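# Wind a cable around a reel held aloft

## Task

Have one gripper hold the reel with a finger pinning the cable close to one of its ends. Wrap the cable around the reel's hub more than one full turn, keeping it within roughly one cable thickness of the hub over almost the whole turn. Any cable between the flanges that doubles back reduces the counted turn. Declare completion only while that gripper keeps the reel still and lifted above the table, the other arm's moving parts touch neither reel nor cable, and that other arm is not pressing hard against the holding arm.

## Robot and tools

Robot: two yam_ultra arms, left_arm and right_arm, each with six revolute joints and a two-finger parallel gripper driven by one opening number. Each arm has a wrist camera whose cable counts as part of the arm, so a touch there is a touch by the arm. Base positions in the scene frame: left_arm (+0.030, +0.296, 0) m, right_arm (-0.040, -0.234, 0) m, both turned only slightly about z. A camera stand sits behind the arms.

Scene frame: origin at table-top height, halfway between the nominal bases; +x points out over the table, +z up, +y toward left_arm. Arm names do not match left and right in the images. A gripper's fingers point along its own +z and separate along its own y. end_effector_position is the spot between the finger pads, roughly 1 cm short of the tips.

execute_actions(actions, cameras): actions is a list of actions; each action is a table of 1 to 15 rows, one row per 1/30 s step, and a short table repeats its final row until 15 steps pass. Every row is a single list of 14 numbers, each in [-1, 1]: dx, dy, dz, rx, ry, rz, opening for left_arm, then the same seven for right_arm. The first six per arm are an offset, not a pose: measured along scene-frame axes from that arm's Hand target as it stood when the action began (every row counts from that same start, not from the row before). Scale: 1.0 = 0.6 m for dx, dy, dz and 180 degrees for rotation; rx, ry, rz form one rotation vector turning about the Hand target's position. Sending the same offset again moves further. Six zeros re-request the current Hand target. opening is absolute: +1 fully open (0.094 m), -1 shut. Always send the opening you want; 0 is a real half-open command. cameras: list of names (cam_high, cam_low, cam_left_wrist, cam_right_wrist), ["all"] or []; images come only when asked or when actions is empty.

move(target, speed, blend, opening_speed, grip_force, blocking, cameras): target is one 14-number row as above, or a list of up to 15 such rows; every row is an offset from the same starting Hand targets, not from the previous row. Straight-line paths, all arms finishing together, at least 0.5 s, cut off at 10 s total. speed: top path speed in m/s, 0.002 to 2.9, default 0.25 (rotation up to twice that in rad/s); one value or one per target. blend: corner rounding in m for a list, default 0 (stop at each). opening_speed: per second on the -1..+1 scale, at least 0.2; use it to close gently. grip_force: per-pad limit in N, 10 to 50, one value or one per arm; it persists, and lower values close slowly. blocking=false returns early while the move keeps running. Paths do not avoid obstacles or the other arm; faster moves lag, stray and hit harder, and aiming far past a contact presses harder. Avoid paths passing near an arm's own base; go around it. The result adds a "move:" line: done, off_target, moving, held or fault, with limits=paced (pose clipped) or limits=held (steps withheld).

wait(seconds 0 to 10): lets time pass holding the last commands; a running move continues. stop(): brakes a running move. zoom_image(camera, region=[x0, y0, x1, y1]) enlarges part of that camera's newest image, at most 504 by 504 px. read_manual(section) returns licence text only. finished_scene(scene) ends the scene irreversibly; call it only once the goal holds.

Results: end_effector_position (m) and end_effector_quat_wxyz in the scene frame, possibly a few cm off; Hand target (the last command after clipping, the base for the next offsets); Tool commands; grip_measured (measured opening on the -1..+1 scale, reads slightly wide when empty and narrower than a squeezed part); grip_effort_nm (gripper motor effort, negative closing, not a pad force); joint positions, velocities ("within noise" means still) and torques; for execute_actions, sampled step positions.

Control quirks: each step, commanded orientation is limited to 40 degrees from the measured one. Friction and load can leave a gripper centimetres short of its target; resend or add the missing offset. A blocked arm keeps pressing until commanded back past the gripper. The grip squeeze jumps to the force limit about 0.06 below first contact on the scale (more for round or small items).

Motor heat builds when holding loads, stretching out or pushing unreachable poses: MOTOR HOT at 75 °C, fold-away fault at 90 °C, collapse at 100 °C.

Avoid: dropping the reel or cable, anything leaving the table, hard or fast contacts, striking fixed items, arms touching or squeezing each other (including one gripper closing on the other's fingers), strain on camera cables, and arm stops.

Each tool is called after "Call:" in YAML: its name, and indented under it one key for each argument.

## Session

Scene 1 solved. Now scene 2.

Call:
execute_actions:
  actions: []

Call:
zoom_image:
  camera: "cam_high"
  region: [150, 100, 550, 400]

Scene clock: 0.00 s.
left_arm: end_effector_position=(+0.4055, +0.3366, +0.1194) grip_measured=+1.000 grip_effort_nm=n/a end_effector_quat_wxyz=(+0.612, -0.131, +0.765, +0.151) | right_arm: end_effector_position=(+0.3645, -0.1912, +0.1284) grip_measured=+1.000 grip_effort_nm=n/a end_effector_quat_wxyz=(+0.604, -0.078, +0.792, +0.038)
Joint positions: left_arm=[-0.151 1.517 0.303 0.972 -0.541 -0.054 0.094] | right_arm=[0.03 1.477 0.408 0.797 -0.097 -0.063 0.094]
Joint velocities: within noise
Joint torques (N m): no reading
Heat: left arm: 48 °C; right arm: 34 °C.
Hand target: left_arm +0.4070, +0.3367, +0.1242; +0.617, -0.134, +0.761, +0.150 | right_arm +0.3658, -0.1910, +0.1323; +0.607, -0.078, +0.790, +0.038
Tool commands: left_gripper/opening=+1.0 right_gripper/opening=+1.0

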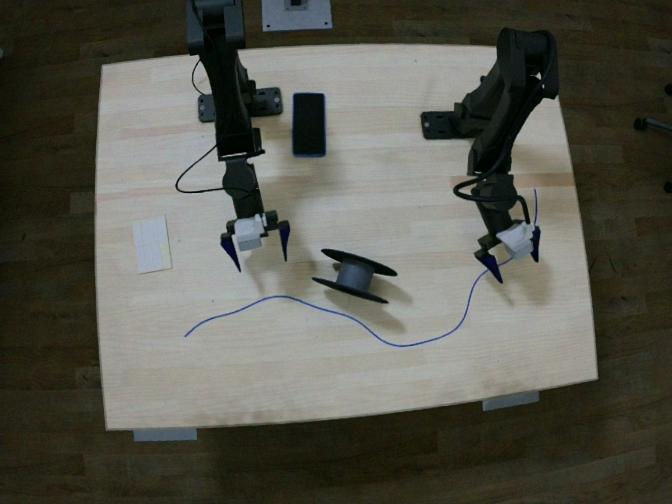

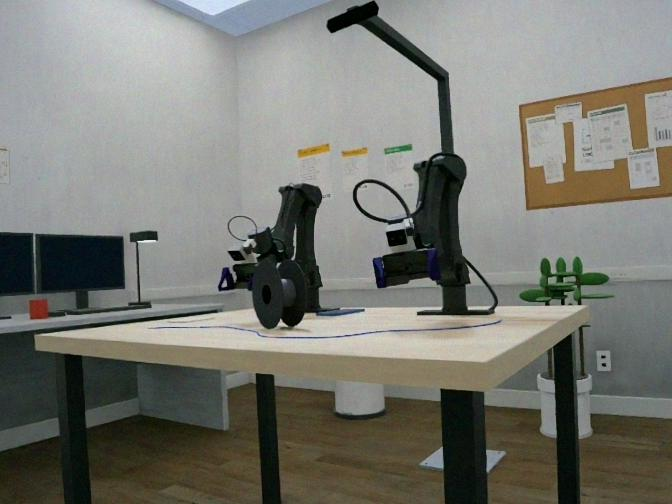

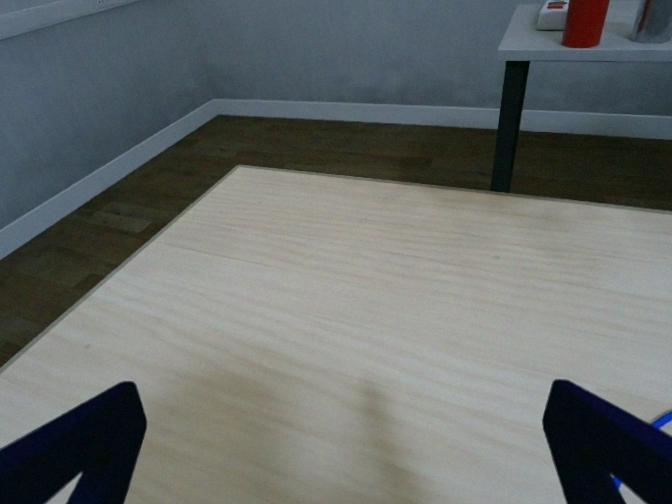

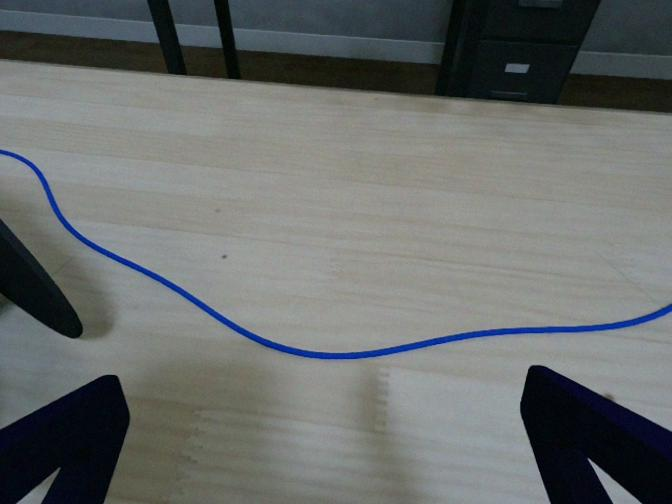

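Scaled by 1.260.

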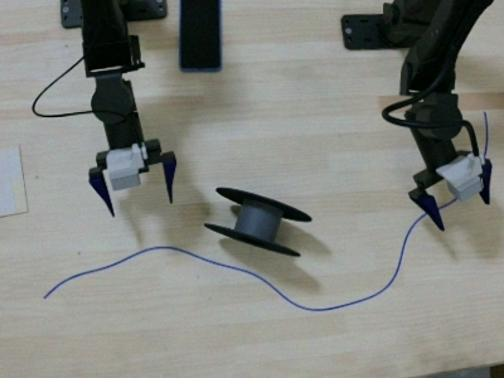

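Call:
zoom_image:
  camera: "cam_high"
  region: [440, 160, 600, 360]

Call:
zoom_image:
  camera: "cam_high"
  region: [290, 230, 420, 330]

Scaled by 2.520.

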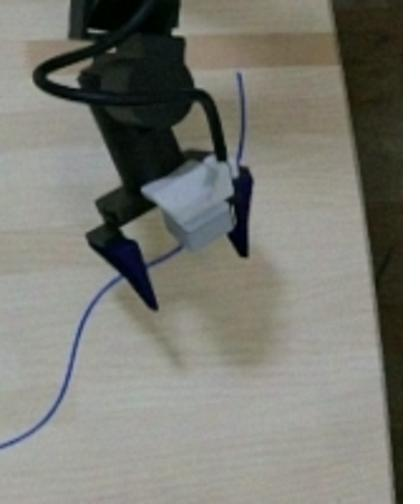

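Scaled by 3.877.

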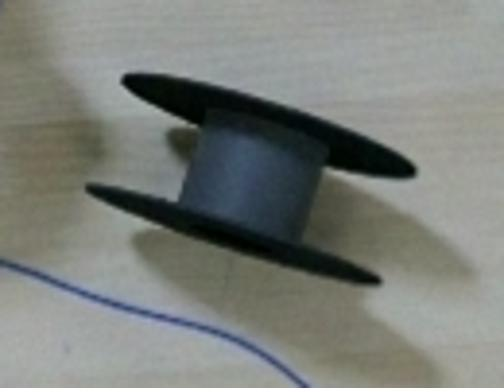

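Call:
move:
  target: [-0.1767,0.1738,-0.0403,-0.0462,0.2828,-0.1722,-0.3,0.0287,0.095,0.0312,0.0276,-0.0159,0.3239,-0.2]
  speed: 0.3
  cameras: ["all"]

Scene clock: 228.80 s.
left_arm: end_effector_position=(+0.2944, +0.4396, +0.0938) grip_measured=-0.298 grip_effort_nm=-0.12 end_effector_quat_wxyz=(+0.230, +0.096, +0.968, -0.019) | right_arm: end_effector_position=(+0.3810, -0.1338, +0.1479) grip_measured=-0.197 grip_effort_nm=-0.15 end_effector_quat_wxyz=(+0.536, -0.425, +0.640, +0.350)
Joint positions: left_arm=[0.697 1.405 0.937 -0.794 0.356 0.847 0.033] | right_arm=[-0.21 1.866 1.008 0.17 -1.282 -0.674 0.038]
Joint torques (N m): left_arm=[0.35 -3.79 8.55 0.62 0.39 0.08] | right_arm=[-0.25 -6.72 8.28 1.28 -0.51 -0.07]
Heat: left arm: 45 °C; right arm: 37 °C.
Hand target: left_arm +0.3009, +0.4411, +0.1000; +0.240, +0.102, +0.965, -0.025 | right_arm +0.3830, -0.1340, +0.1510; +0.533, -0.429, +0.635, +0.360
Off the commanded pose: left_arm 0.009 m, 2 deg | right_arm 0.004 m, 1 deg.
move: done

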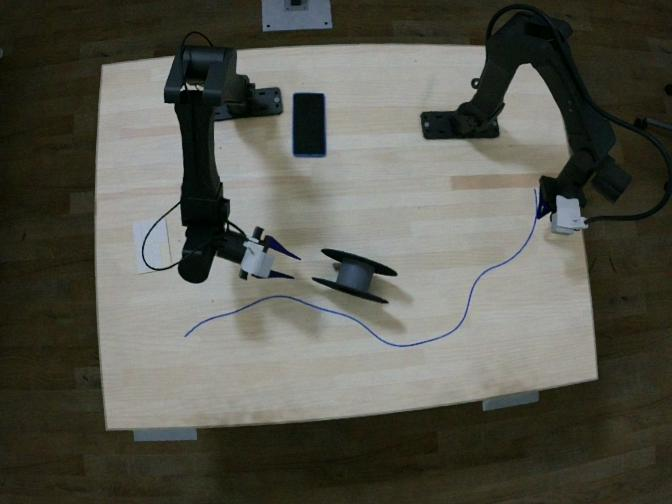

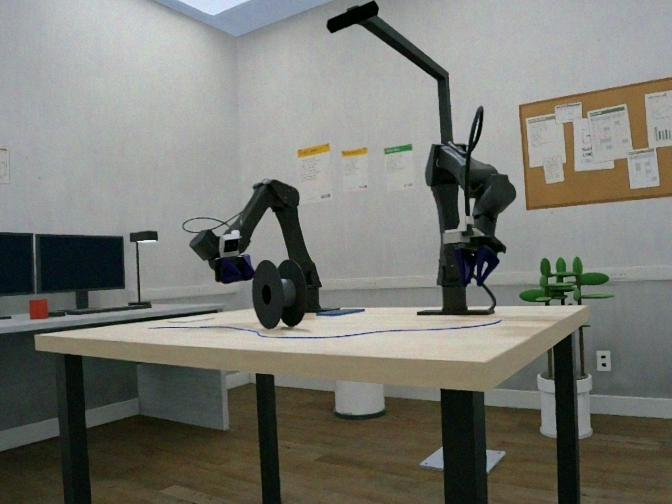

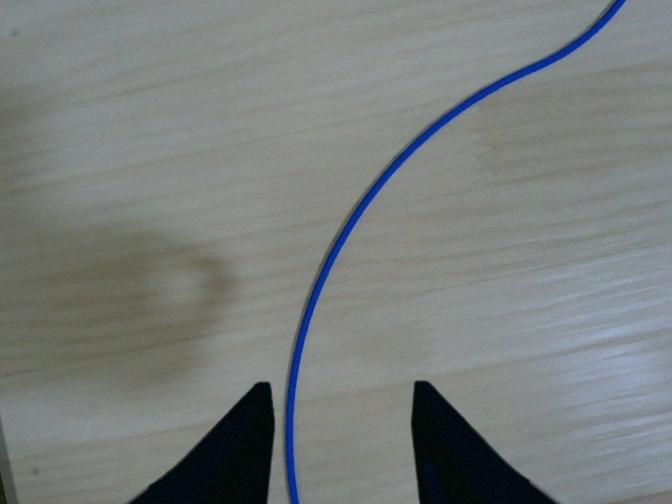

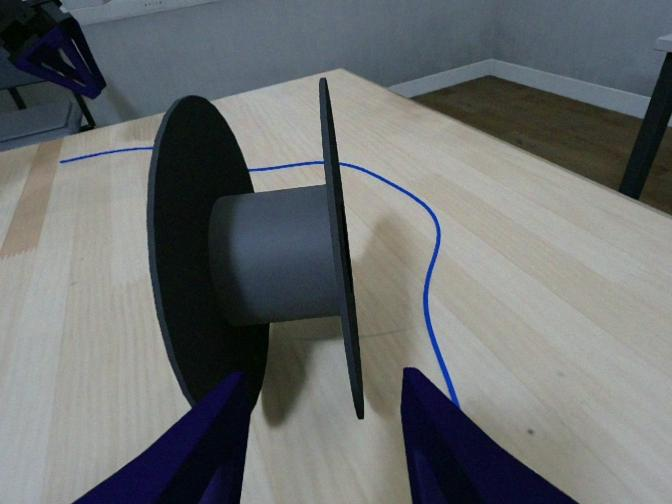

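Call:
move:
  target: [-0.0048,0.0323,-0.145,0,0,0,-0.3,0,0,0,0,0,0,-0.2]
  speed: 0.12
  cameras: ["cam_left_wrist","cam_high"]

Scene clock: 281.53 s.
left_arm: end_effector_position=(+0.2967, +0.4637, +0.0177) grip_measured=-0.298 grip_effort_nm=-0.12 end_effector_quat_wxyz=(+0.232, +0.098, +0.968, -0.014) | right_arm: end_effector_position=(+0.3802, -0.1336, +0.1469) grip_measured=-0.197 grip_effort_nm=-0.15 end_effector_quat_wxyz=(+0.534, -0.425, +0.641, +0.351)
Joint positions: left_arm=[0.759 1.599 0.787 -0.464 0.371 0.914 0.033] | right_arm=[-0.21 1.866 1.008 0.159 -1.282 -0.682 0.038]
Joint torques (N m): left_arm=[0.5 -4.93 4.37 0.84 0.43 0.08] | right_arm=[-0.27 -6.6 8.57 1.26 -0.51 -0.08]
Heat: left arm: 38 °C; right arm: 38 °C.
Hand target: left_arm +0.2981, +0.4605, +0.0131; +0.240, +0.102, +0.965, -0.025 | right_arm +0.3830, -0.1340, +0.1510; +0.533, -0.429, +0.635, +0.360
Off the commanded pose: left_arm 0.006 m, 2 deg | right_arm 0.005 m, 1 deg.
move: done
Images, in order (width x height): cam_high 672x504, cam_left_wrist 672x504.

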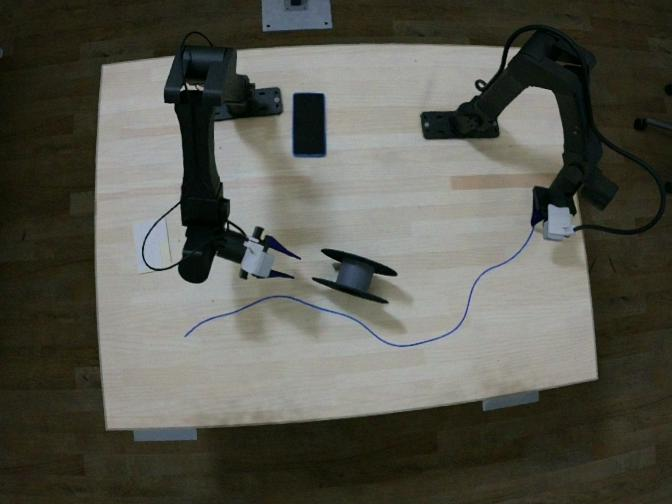

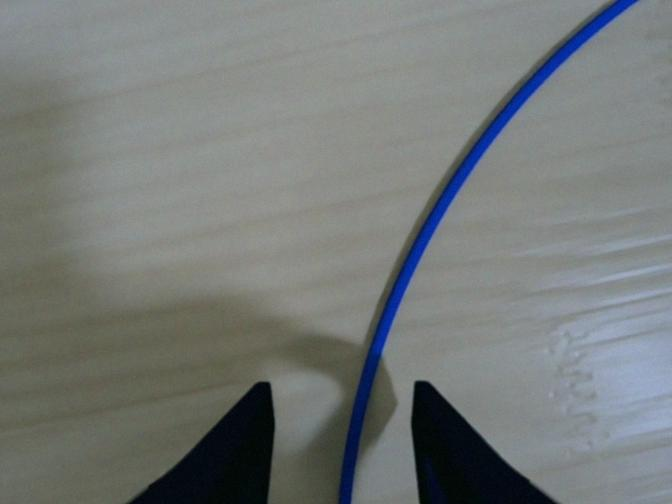

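Call:
move:
  target:
    - [0.0033,0,-0.018,0,0,0,-0.3,0,0,0,0,0,0,-0.2]
    - [0.0033,0,-0.018,0,0,0,-1.0,0,0,0,0,0,0,-0.2]
  speed: 0.05
  opening_speed: 0.9
  cameras: ["cam_left_wrist"]

Scene clock: 288.93 s.
left_arm: end_effector_position=(+0.3009, +0.4655, +0.0108) grip_measured=-0.973 grip_effort_nm=-0.95 end_effector_quat_wxyz=(+0.239, +0.100, +0.966, -0.013) | right_arm: end_effector_position=(+0.3802, -0.1336, +0.1469) grip_measured=-0.197 grip_effort_nm=-0.15 end_effector_quat_wxyz=(+0.534, -0.425, +0.641, +0.351)
Joint positions: left_arm=[0.759 1.627 0.775 -0.413 0.381 0.914 0.001] | right_arm=[-0.21 1.866 1.008 0.159 -1.282 -0.682 0.038]
Joint torques (N m): left_arm=[0.03 -4.63 3.75 0.88 0.34 0.02] | right_arm=[-0.24 -6.67 8.57 1.26 -0.51 -0.09]
Heat: left arm: 38 °C; right arm: 38 °C.
Hand target: left_arm +0.3000, +0.4605, +0.0021; +0.240, +0.102, +0.965, -0.025 | right_arm +0.3830, -0.1340, +0.1510; +0.533, -0.429, +0.635, +0.360
Off the commanded pose: left_arm 0.010 m, 1 deg | right_arm 0.005 m, 1 deg.
move: done
Images, in order (width x height): cam_left_wrist 672x504.

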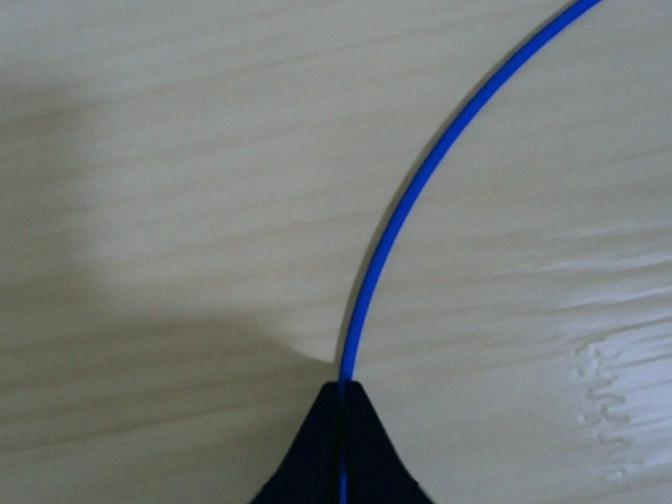

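Call:
move:
  target:
    - [0.0667,-0.0833,0.2667,-0.08,-0.056,0.08,-1.0,0,0,0,0,0,0,-0.2]
    - [0.2617,-0.61,0.405,-0.2385,-0.1669,0.2417,-1.0,0,0,0,0,0,0,-0.2]
  speed: 0.25
  blend: [0.05,0]
  cameras: ["all"]

Scene clock: 316.30 s.
left_arm: end_effector_position=(+0.4486, +0.0952, +0.2368) grip_measured=-0.978 grip_effort_nm=-1.03 end_effector_quat_wxyz=(+0.470, -0.332, +0.778, -0.252) | right_arm: end_effector_position=(+0.3802, -0.1336, +0.1469) grip_measured=-0.197 grip_effort_nm=-0.15 end_effector_quat_wxyz=(+0.534, -0.425, +0.641, +0.351)
Joint positions: left_arm=[-0.639 1.516 1.143 -0.137 -0.484 -1.149 0.001] | right_arm=[-0.21 1.866 1.008 0.159 -1.282 -0.682 0.038]
Joint torques (N m): left_arm=[-0.1 -5.27 9.68 1.58 -0.47 0] | right_arm=[-0.25 -6.61 8.59 1.27 -0.51 -0.09]
Heat: left arm: 37 °C; right arm: 38 °C.
Hand target: left_arm +0.4570, +0.0944, +0.2452; +0.482, -0.339, +0.768, -0.251 | right_arm +0.3830, -0.1340, +0.1510; +0.533, -0.429, +0.635, +0.360
Off the commanded pose: left_arm 0.012 m, 2 deg | right_arm 0.005 m, 1 deg.
move: off_target (left_arm)

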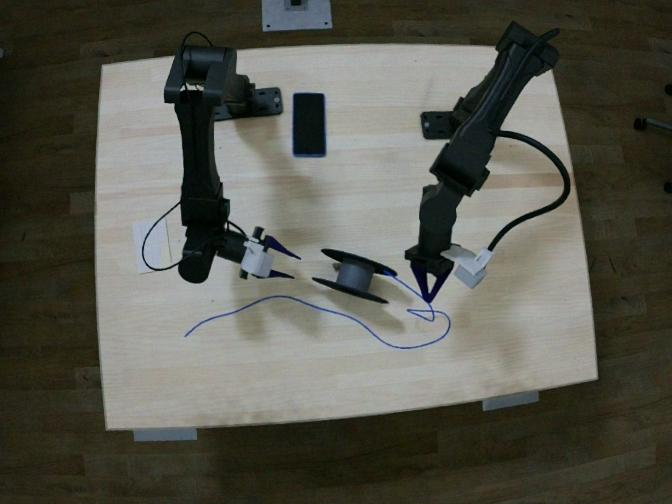

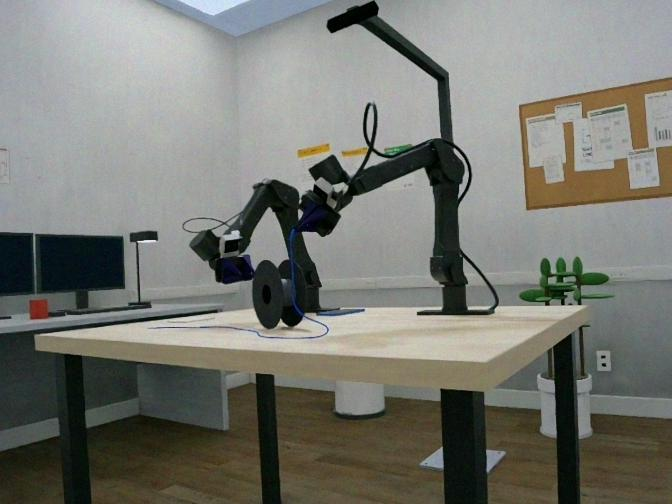

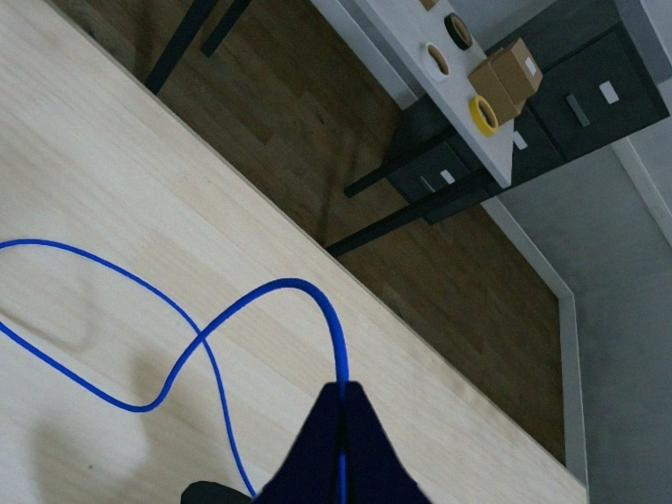

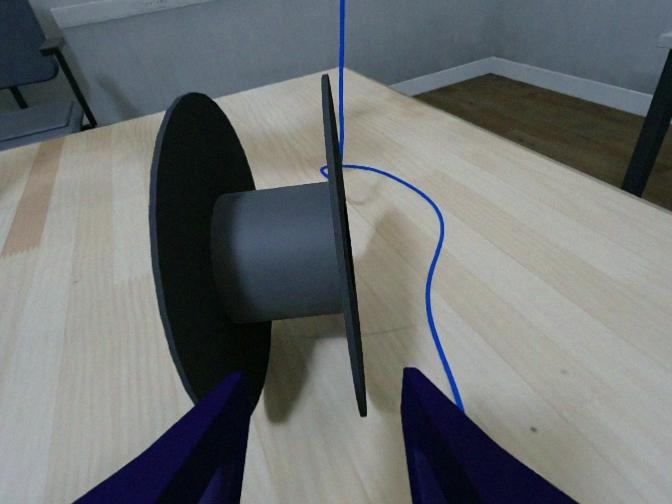

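Call:
zoom_image:
  camera: "cam_high"
  region: [300, 220, 480, 360]

Call:
zoom_image:
  camera: "cam_low"
  region: [180, 130, 400, 350]

Call:
zoom_image:
  camera: "cam_right_wrist"
  region: [100, 0, 500, 300]

Scaled by 2.800.

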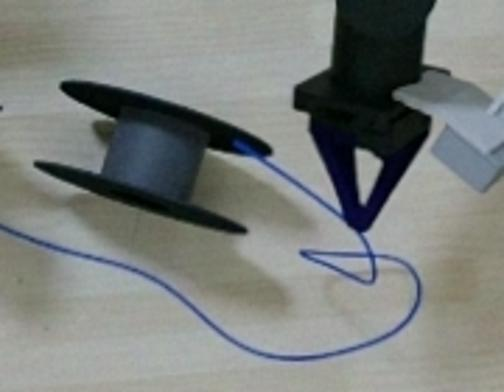

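Scaled by 2.291.

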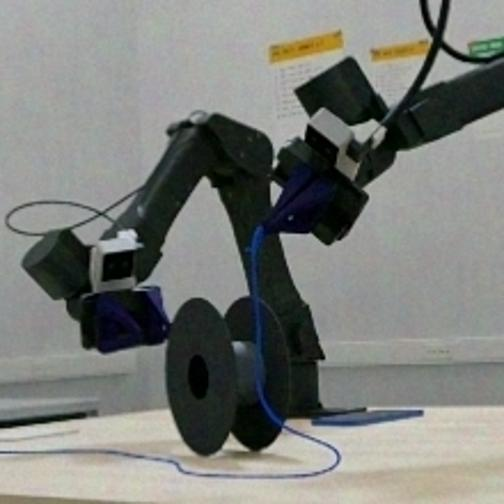

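Scaled by 1.260.

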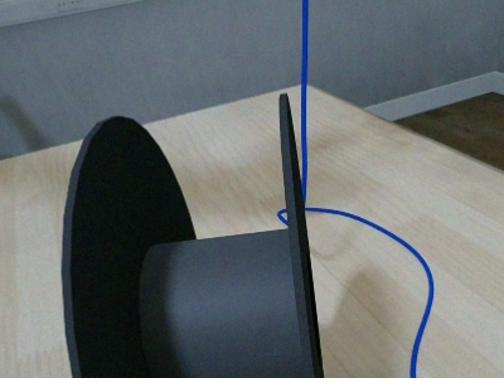

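Call:
move:
  target: [-0.0233,-0.1123,0.1013,0.1157,-0.165,-0.0115,-1.0,0,0,0,0,0,0,-0.2]
  speed: 0.25
  cameras: ["all"]

Call:
zoom_image:
  camera: "cam_high"
  region: [300, 220, 480, 360]

Call:
zoom_image:
  camera: "cam_right_wrist"
  region: [100, 0, 500, 300]

Scene clock: 418.97 s.
left_arm: end_effector_position=(+0.4416, +0.0292, +0.3213) grip_measured=-0.978 grip_effort_nm=-1.04 end_effector_quat_wxyz=(+0.712, -0.165, +0.649, -0.211) | right_arm: end_effector_position=(+0.3802, -0.1336, +0.1469) grip_measured=-0.197 grip_effort_nm=-0.15 end_effector_quat_wxyz=(+0.534, -0.425, +0.641, +0.351)
Joint positions: left_arm=[-0.852 1.657 1.055 0.75 -0.798 -0.431 0.001] | right_arm=[-0.21 1.866 1.008 0.159 -1.282 -0.682 0.038]
Joint torques (N m): left_arm=[-0.42 -6.13 5.11 1.55 -0.08 0.12] | right_arm=[-0.23 -6.67 8.53 1.26 -0.51 -0.09]
Heat: left arm: 38 °C; right arm: 39 °C.
Hand target: left_arm +0.4429, +0.0269, +0.3059; +0.710, -0.159, +0.657, -0.196 | right_arm +0.3830, -0.1340, +0.1510; +0.533, -0.429, +0.635, +0.360
Off the commanded pose: left_arm 0.015 m, 2 deg | right_arm 0.005 m, 1 deg.
move: off_target (left_arm)

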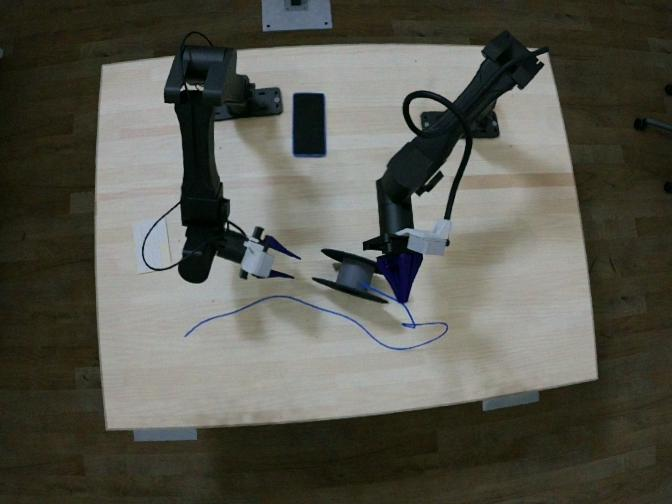

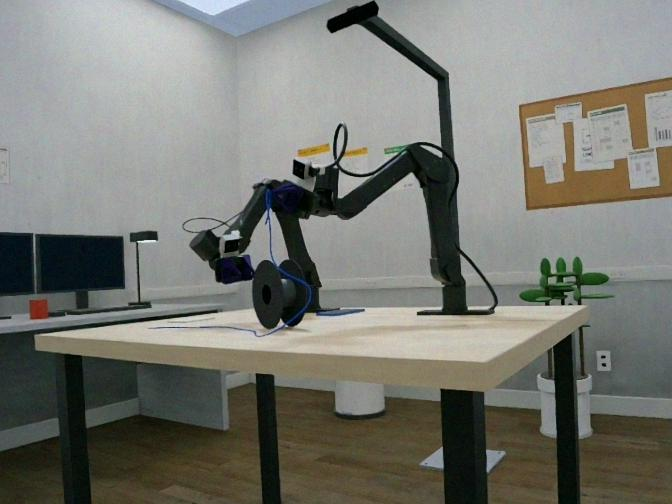

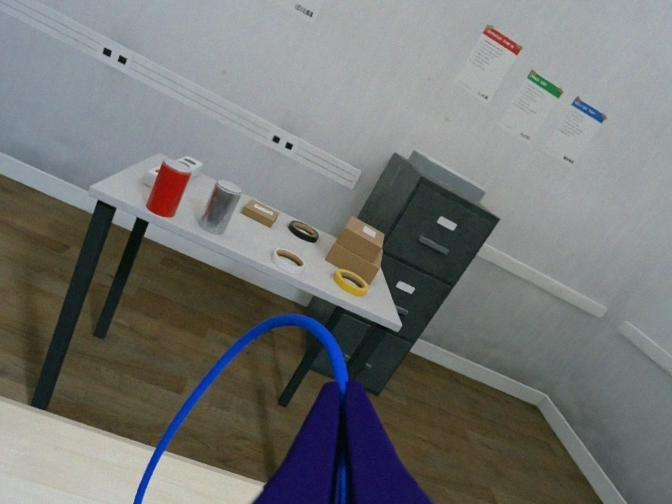

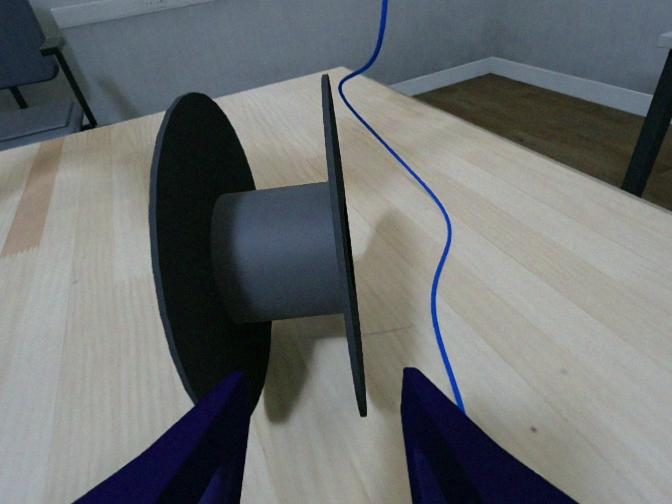

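Scaled by 2.800.

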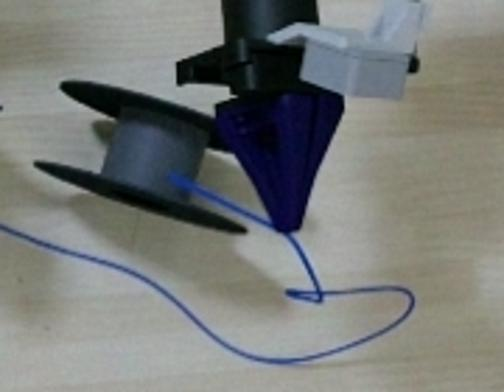

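Scaled by 1.260.

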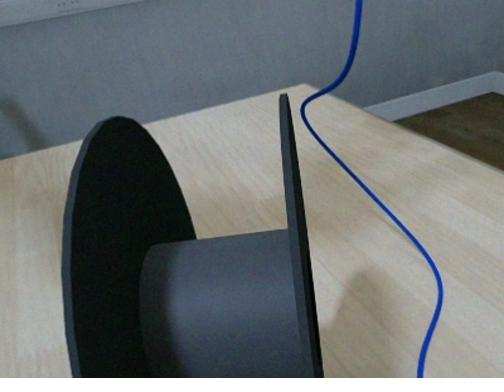

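Call:
move:
  target: [-0.0423,-0.0777,-0.1827,0,0,0,-1.0,0,0,0,0,0,0,-0.2]
  speed: 0.12
  cameras: ["cam_high","cam_right_wrist","cam_low"]

Call:
zoom_image:
  camera: "cam_high"
  region: [300, 220, 480, 360]

Call:
zoom_image:
  camera: "cam_right_wrist"
  region: [100, 0, 500, 300]

Scene clock: 438.53 s.
left_arm: end_effector_position=(+0.4174, -0.0209, +0.2148) grip_measured=-0.978 grip_effort_nm=-1.03 end_effector_quat_wxyz=(+0.711, -0.164, +0.649, -0.214) | right_arm: end_effector_position=(+0.3802, -0.1336, +0.1469) grip_measured=-0.197 grip_effort_nm=-0.15 end_effector_quat_wxyz=(+0.534, -0.425, +0.641, +0.351)
Joint positions: left_arm=[-0.989 1.974 0.954 1.193 -0.929 -0.401 0.001] | right_arm=[-0.21 1.866 1.008 0.159 -1.282 -0.682 0.038]
Joint torques (N m): left_arm=[-0.18 -6.89 4.12 1.56 -0.11 0.1] | right_arm=[-0.28 -6.67 8.55 1.26 -0.5 -0.09]
Heat: left arm: 39 °C; right arm: 39 °C.
Hand target: left_arm +0.4175, -0.0197, +0.1964; +0.710, -0.159, +0.657, -0.196 | right_arm +0.3830, -0.1340, +0.1510; +0.533, -0.429, +0.635, +0.360
Off the commanded pose: left_arm 0.019 m, 2 deg | right_arm 0.005 m, 1 deg.
move: off_target (left_arm)
Images, in order (width x height): cam_high 672x504, cam_low 672x504, cam_right_wrist 672x504.

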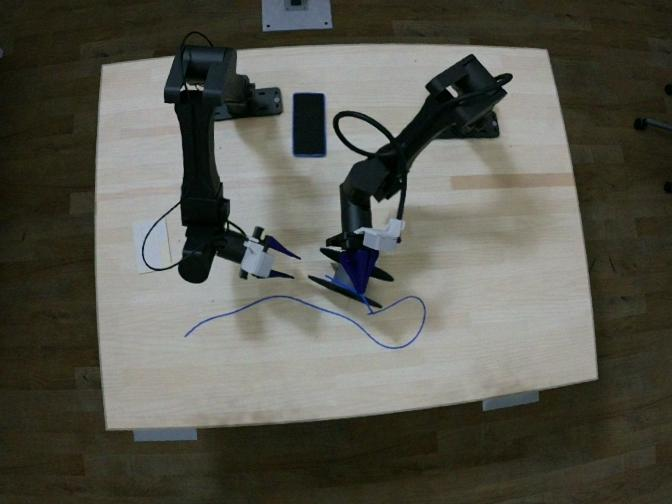

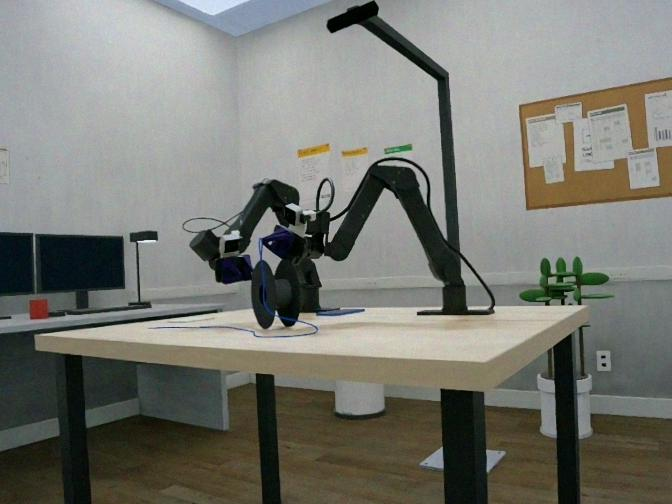

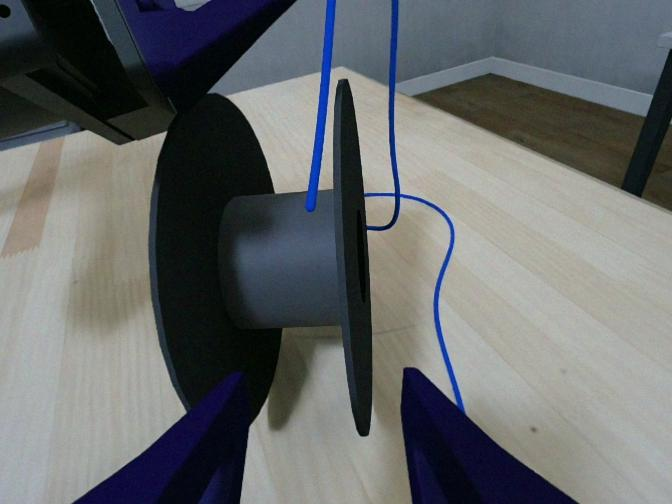

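Scaled by 2.800.

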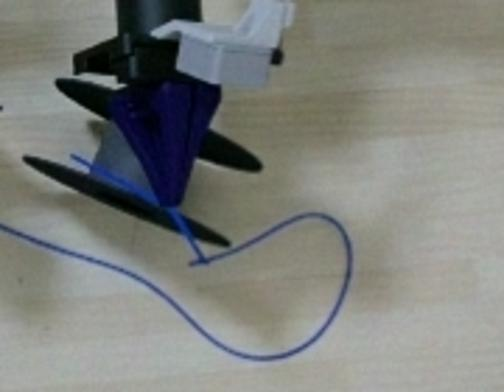

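Scaled by 1.260.

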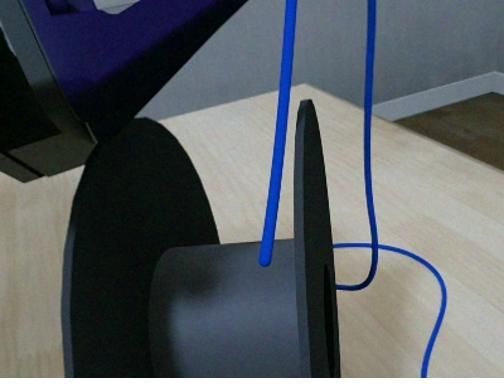

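Call:
move:
  target: [-0.0145,-0.043,-0.0325,0.1105,-0.0038,0.0094,-1.0,0,0,0,0,0,0,-0.2]
  speed: 0.1
  cameras: ["cam_high","cam_right_wrist","cam_low"]

Call:
zoom_image:
  camera: "cam_high"
  region: [300, 220, 480, 360]

Call:
zoom_image:
  camera: "cam_low"
  region: [200, 170, 380, 350]

Scene clock: 500.97 s.
left_arm: end_effector_position=(+0.4051, -0.0431, +0.2116) grip_measured=-0.979 grip_effort_nm=-1.04 end_effector_quat_wxyz=(+0.747, -0.059, +0.654, -0.103) | right_arm: end_effector_position=(+0.3802, -0.1336, +0.1469) grip_measured=-0.197 grip_effort_nm=-0.15 end_effector_quat_wxyz=(+0.534, -0.425, +0.641, +0.351)
Joint positions: left_arm=[-1.045 2.054 1.002 1.302 -0.975 -0.019 0.001] | right_arm=[-0.21 1.866 1.008 0.159 -1.282 -0.682 0.038]
Joint torques (N m): left_arm=[-0.13 -5.5 4.77 1.07 -0.14 -0.05] | right_arm=[-0.2 -6.61 8.5 1.26 -0.5 -0.07]
Heat: left arm: 39 °C; right arm: 39 °C.
Hand target: left_arm +0.4088, -0.0454, +0.1768; +0.734, -0.042, +0.675, -0.070 | right_arm +0.3830, -0.1340, +0.1510; +0.533, -0.429, +0.635, +0.360
Off the commanded pose: left_arm 0.035 m, 5 deg | right_arm 0.005 m, 1 deg.
move: off_target (left_arm)
Images, in order (width x height): cam_high 672x504, cam_low 672x504, cam_right_wrist 672x504.

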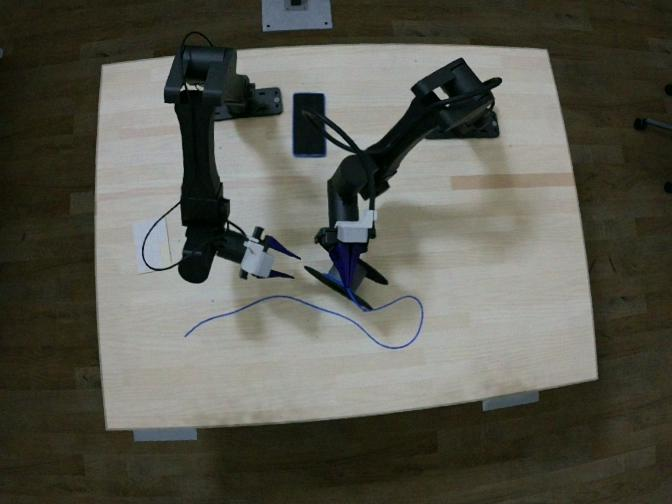

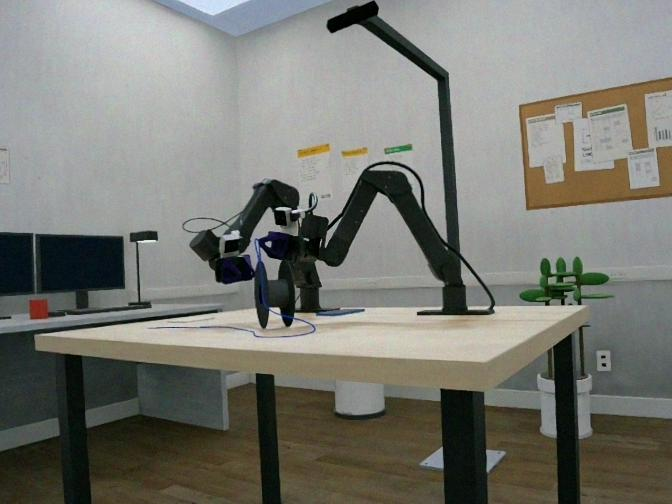

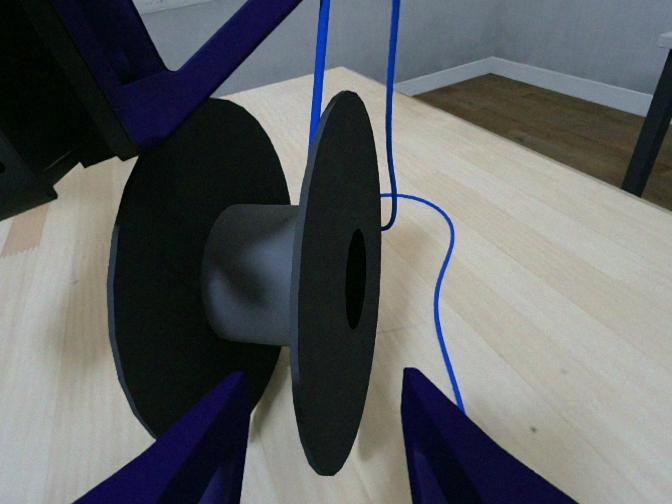

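Scaled by 2.800.

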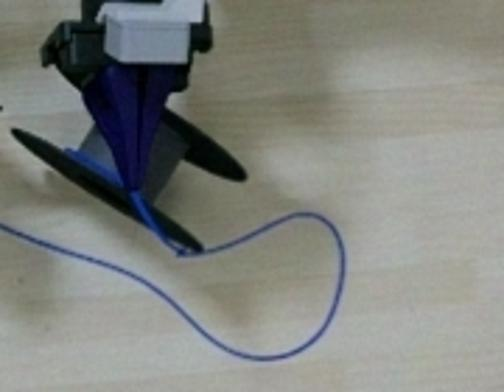

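Scaled by 2.800.

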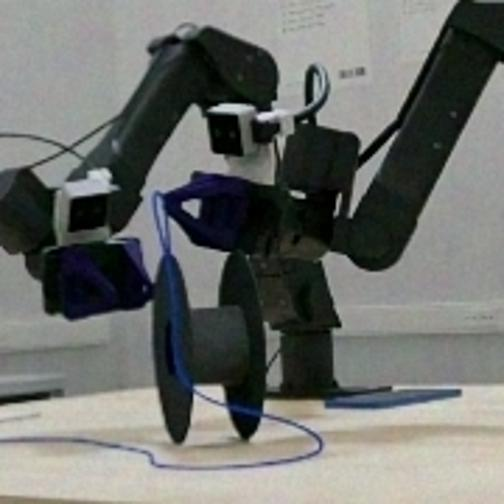

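Call:
move:
  target: [0.02,0.03,0.09,0,0,0,-1.0,0,0,0,0,0,0,-0.2]
  speed: 0.1
  cameras: ["cam_high","cam_right_wrist","cam_low"]

Call:
zoom_image:
  camera: "cam_high"
  region: [300, 220, 480, 360]

Call:
zoom_image:
  camera: "cam_low"
  region: [200, 170, 380, 350]

Scene clock: 508.17 s.
left_arm: end_effector_position=(+0.4203, -0.0278, +0.2089) grip_measured=-0.979 grip_effort_nm=-1.03 end_effector_quat_wxyz=(+0.728, -0.031, +0.683, -0.051) | right_arm: end_effector_position=(+0.3802, -0.1336, +0.1469) grip_measured=-0.197 grip_effort_nm=-0.15 end_effector_quat_wxyz=(+0.534, -0.425, +0.641, +0.351)
Joint positions: left_arm=[-0.999 1.987 1.002 1.101 -0.962 -0.021 0.001] | right_arm=[-0.21 1.866 1.008 0.159 -1.282 -0.682 0.038]
Joint torques (N m): left_arm=[0.39 -13.75 6.42 1.2 0.15 -0.15] | right_arm=[-0.28 -6.64 8.53 1.29 -0.5 -0.07]
Heat: left arm: 38 °C; right arm: 39 °C.
Hand target: left_arm +0.4209, -0.0274, +0.2308; +0.734, -0.042, +0.675, -0.070 | right_arm +0.3830, -0.1340, +0.1510; +0.533, -0.429, +0.635, +0.360
Off the commanded pose: left_arm 0.022 m, 3 deg | right_arm 0.005 m, 1 deg.
move: off_target (left_arm)
Images, in order (width x height): cam_high 672x504, cam_low 672x504, cam_right_wrist 672x504.

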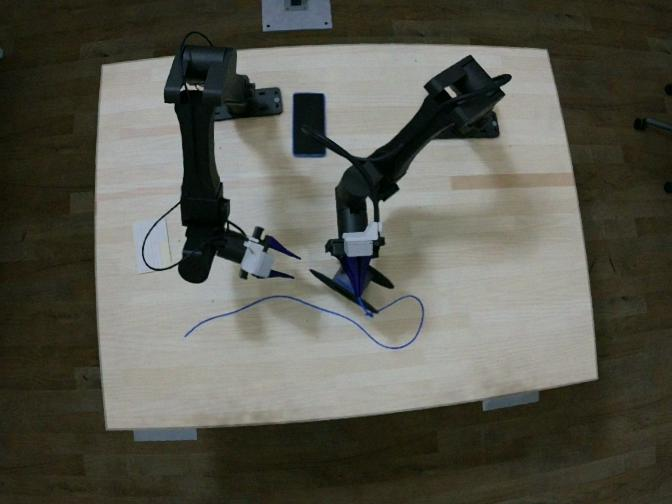

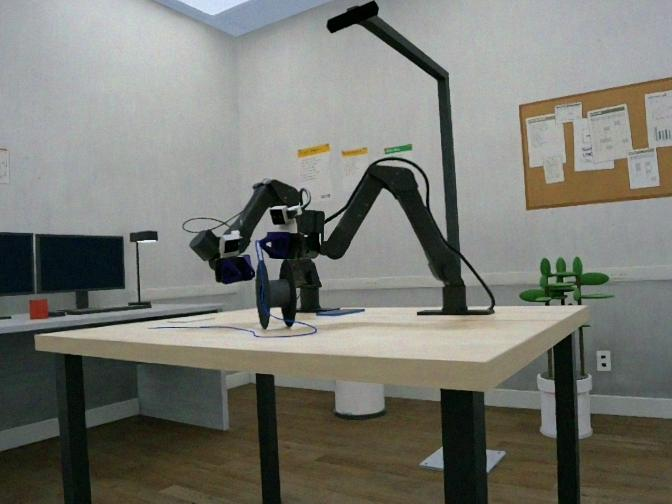

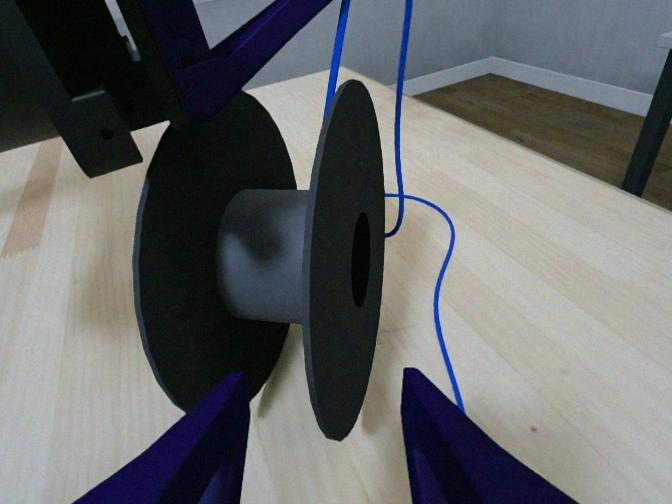

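Scaled by 2.800.

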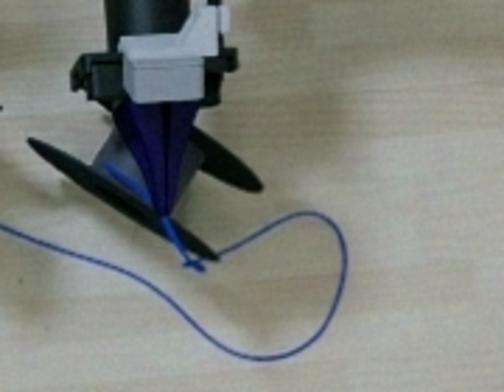

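Scaled by 2.800.

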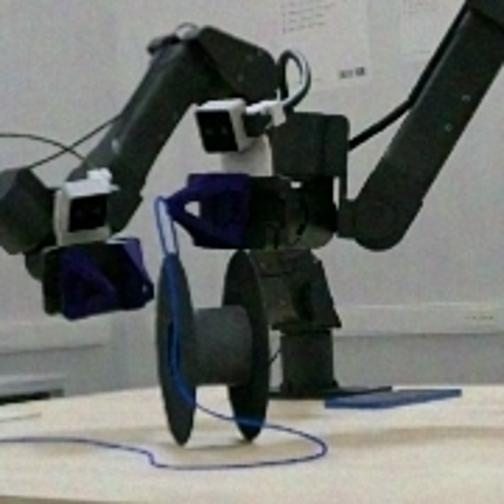

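Call:
move:
  target: [-0.0198,-0.0268,0.012,0,0,0,-1.0,-0.0462,0.0077,0.0233,0,0,-0.0722,-0.2]
  speed: 0.1
  cameras: ["cam_high","cam_right_wrist","cam_low"]

Call:
zoom_image:
  camera: "cam_high"
  region: [280, 220, 460, 360]

Call:
zoom_image:
  camera: "cam_low"
  region: [200, 170, 380, 350]

Scene clock: 641.13 s.
left_arm: end_effector_position=(+0.4105, -0.0421, +0.2115) grip_measured=-0.979 grip_effort_nm=-1.03 end_effector_quat_wxyz=(+0.725, -0.023, +0.686, -0.053) | right_arm: end_effector_position=(+0.3602, -0.1332, +0.1613) grip_measured=-0.197 grip_effort_nm=-0.15 end_effector_quat_wxyz=(+0.568, -0.350, +0.684, +0.296)
Joint positions: left_arm=[-1.037 1.987 1.029 1.061 -0.987 -0.021 0.001] | right_arm=[-0.179 1.653 0.719 0.547 -1.071 -0.336 0.038]
Joint torques (N m): left_arm=[-0.54 -13.39 7.82 1.26 -0.07 -0.06] | right_arm=[0.69 -7.65 4.74 1.99 -0.18 0.07]
Heat: left arm: 40 °C; right arm: 40 °C.
Hand target: left_arm +0.4090, -0.0434, +0.2380; +0.733, -0.042, +0.675, -0.070 | right_arm +0.3553, -0.1294, +0.1650; +0.571, -0.354, +0.679, +0.297
Off the commanded pose: left_arm 0.027 m, 3 deg | right_arm 0.007 m, 1 deg.
move: off_target (left_arm)
Images, in order (width x height): cam_high 672x504, cam_low 672x504, cam_right_wrist 672x504.

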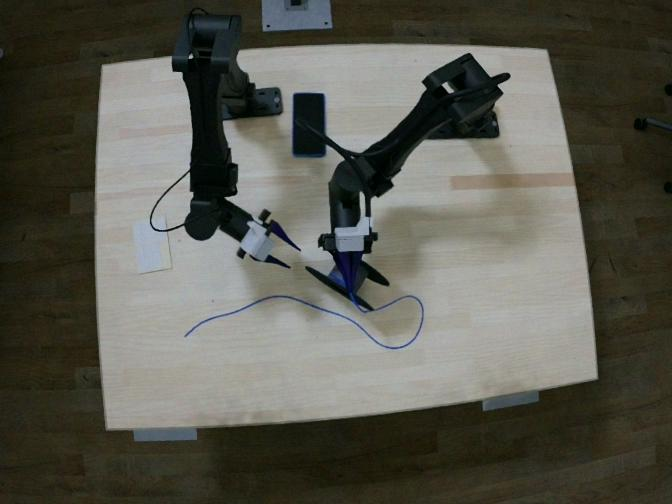

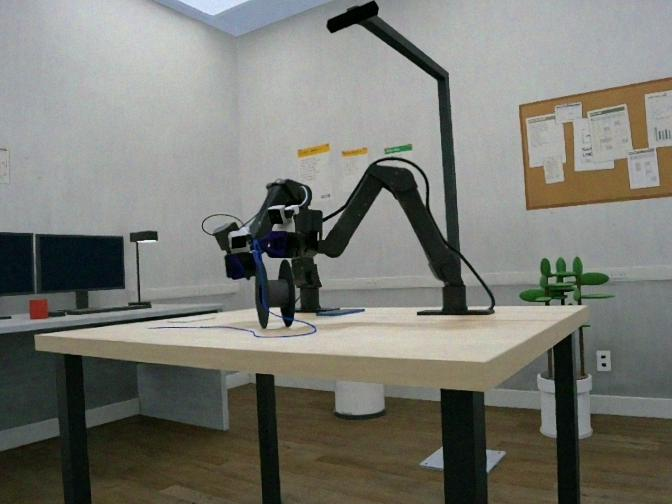

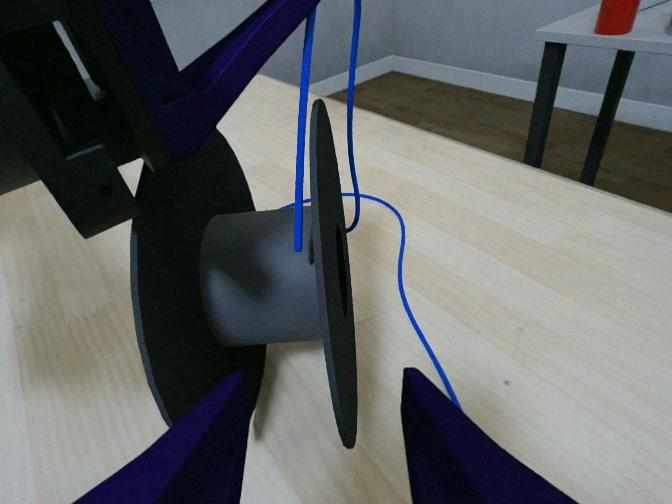

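Scaled by 2.800.

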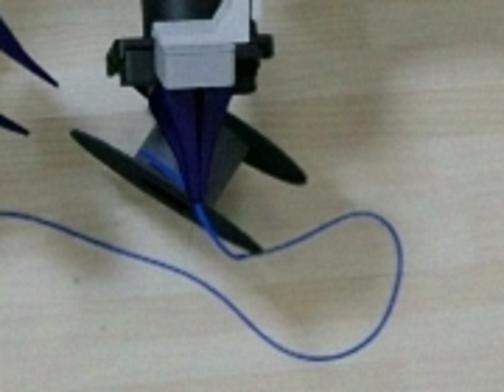

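Scaled by 2.800.

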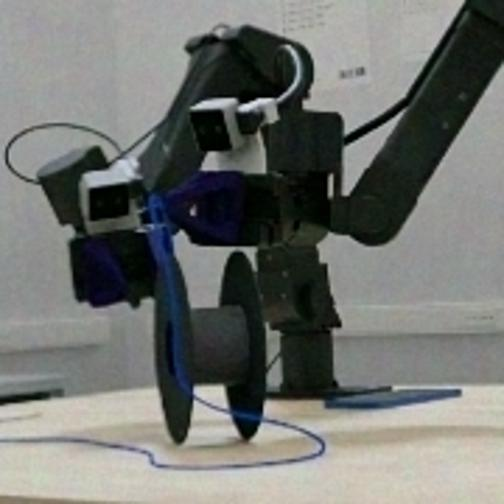

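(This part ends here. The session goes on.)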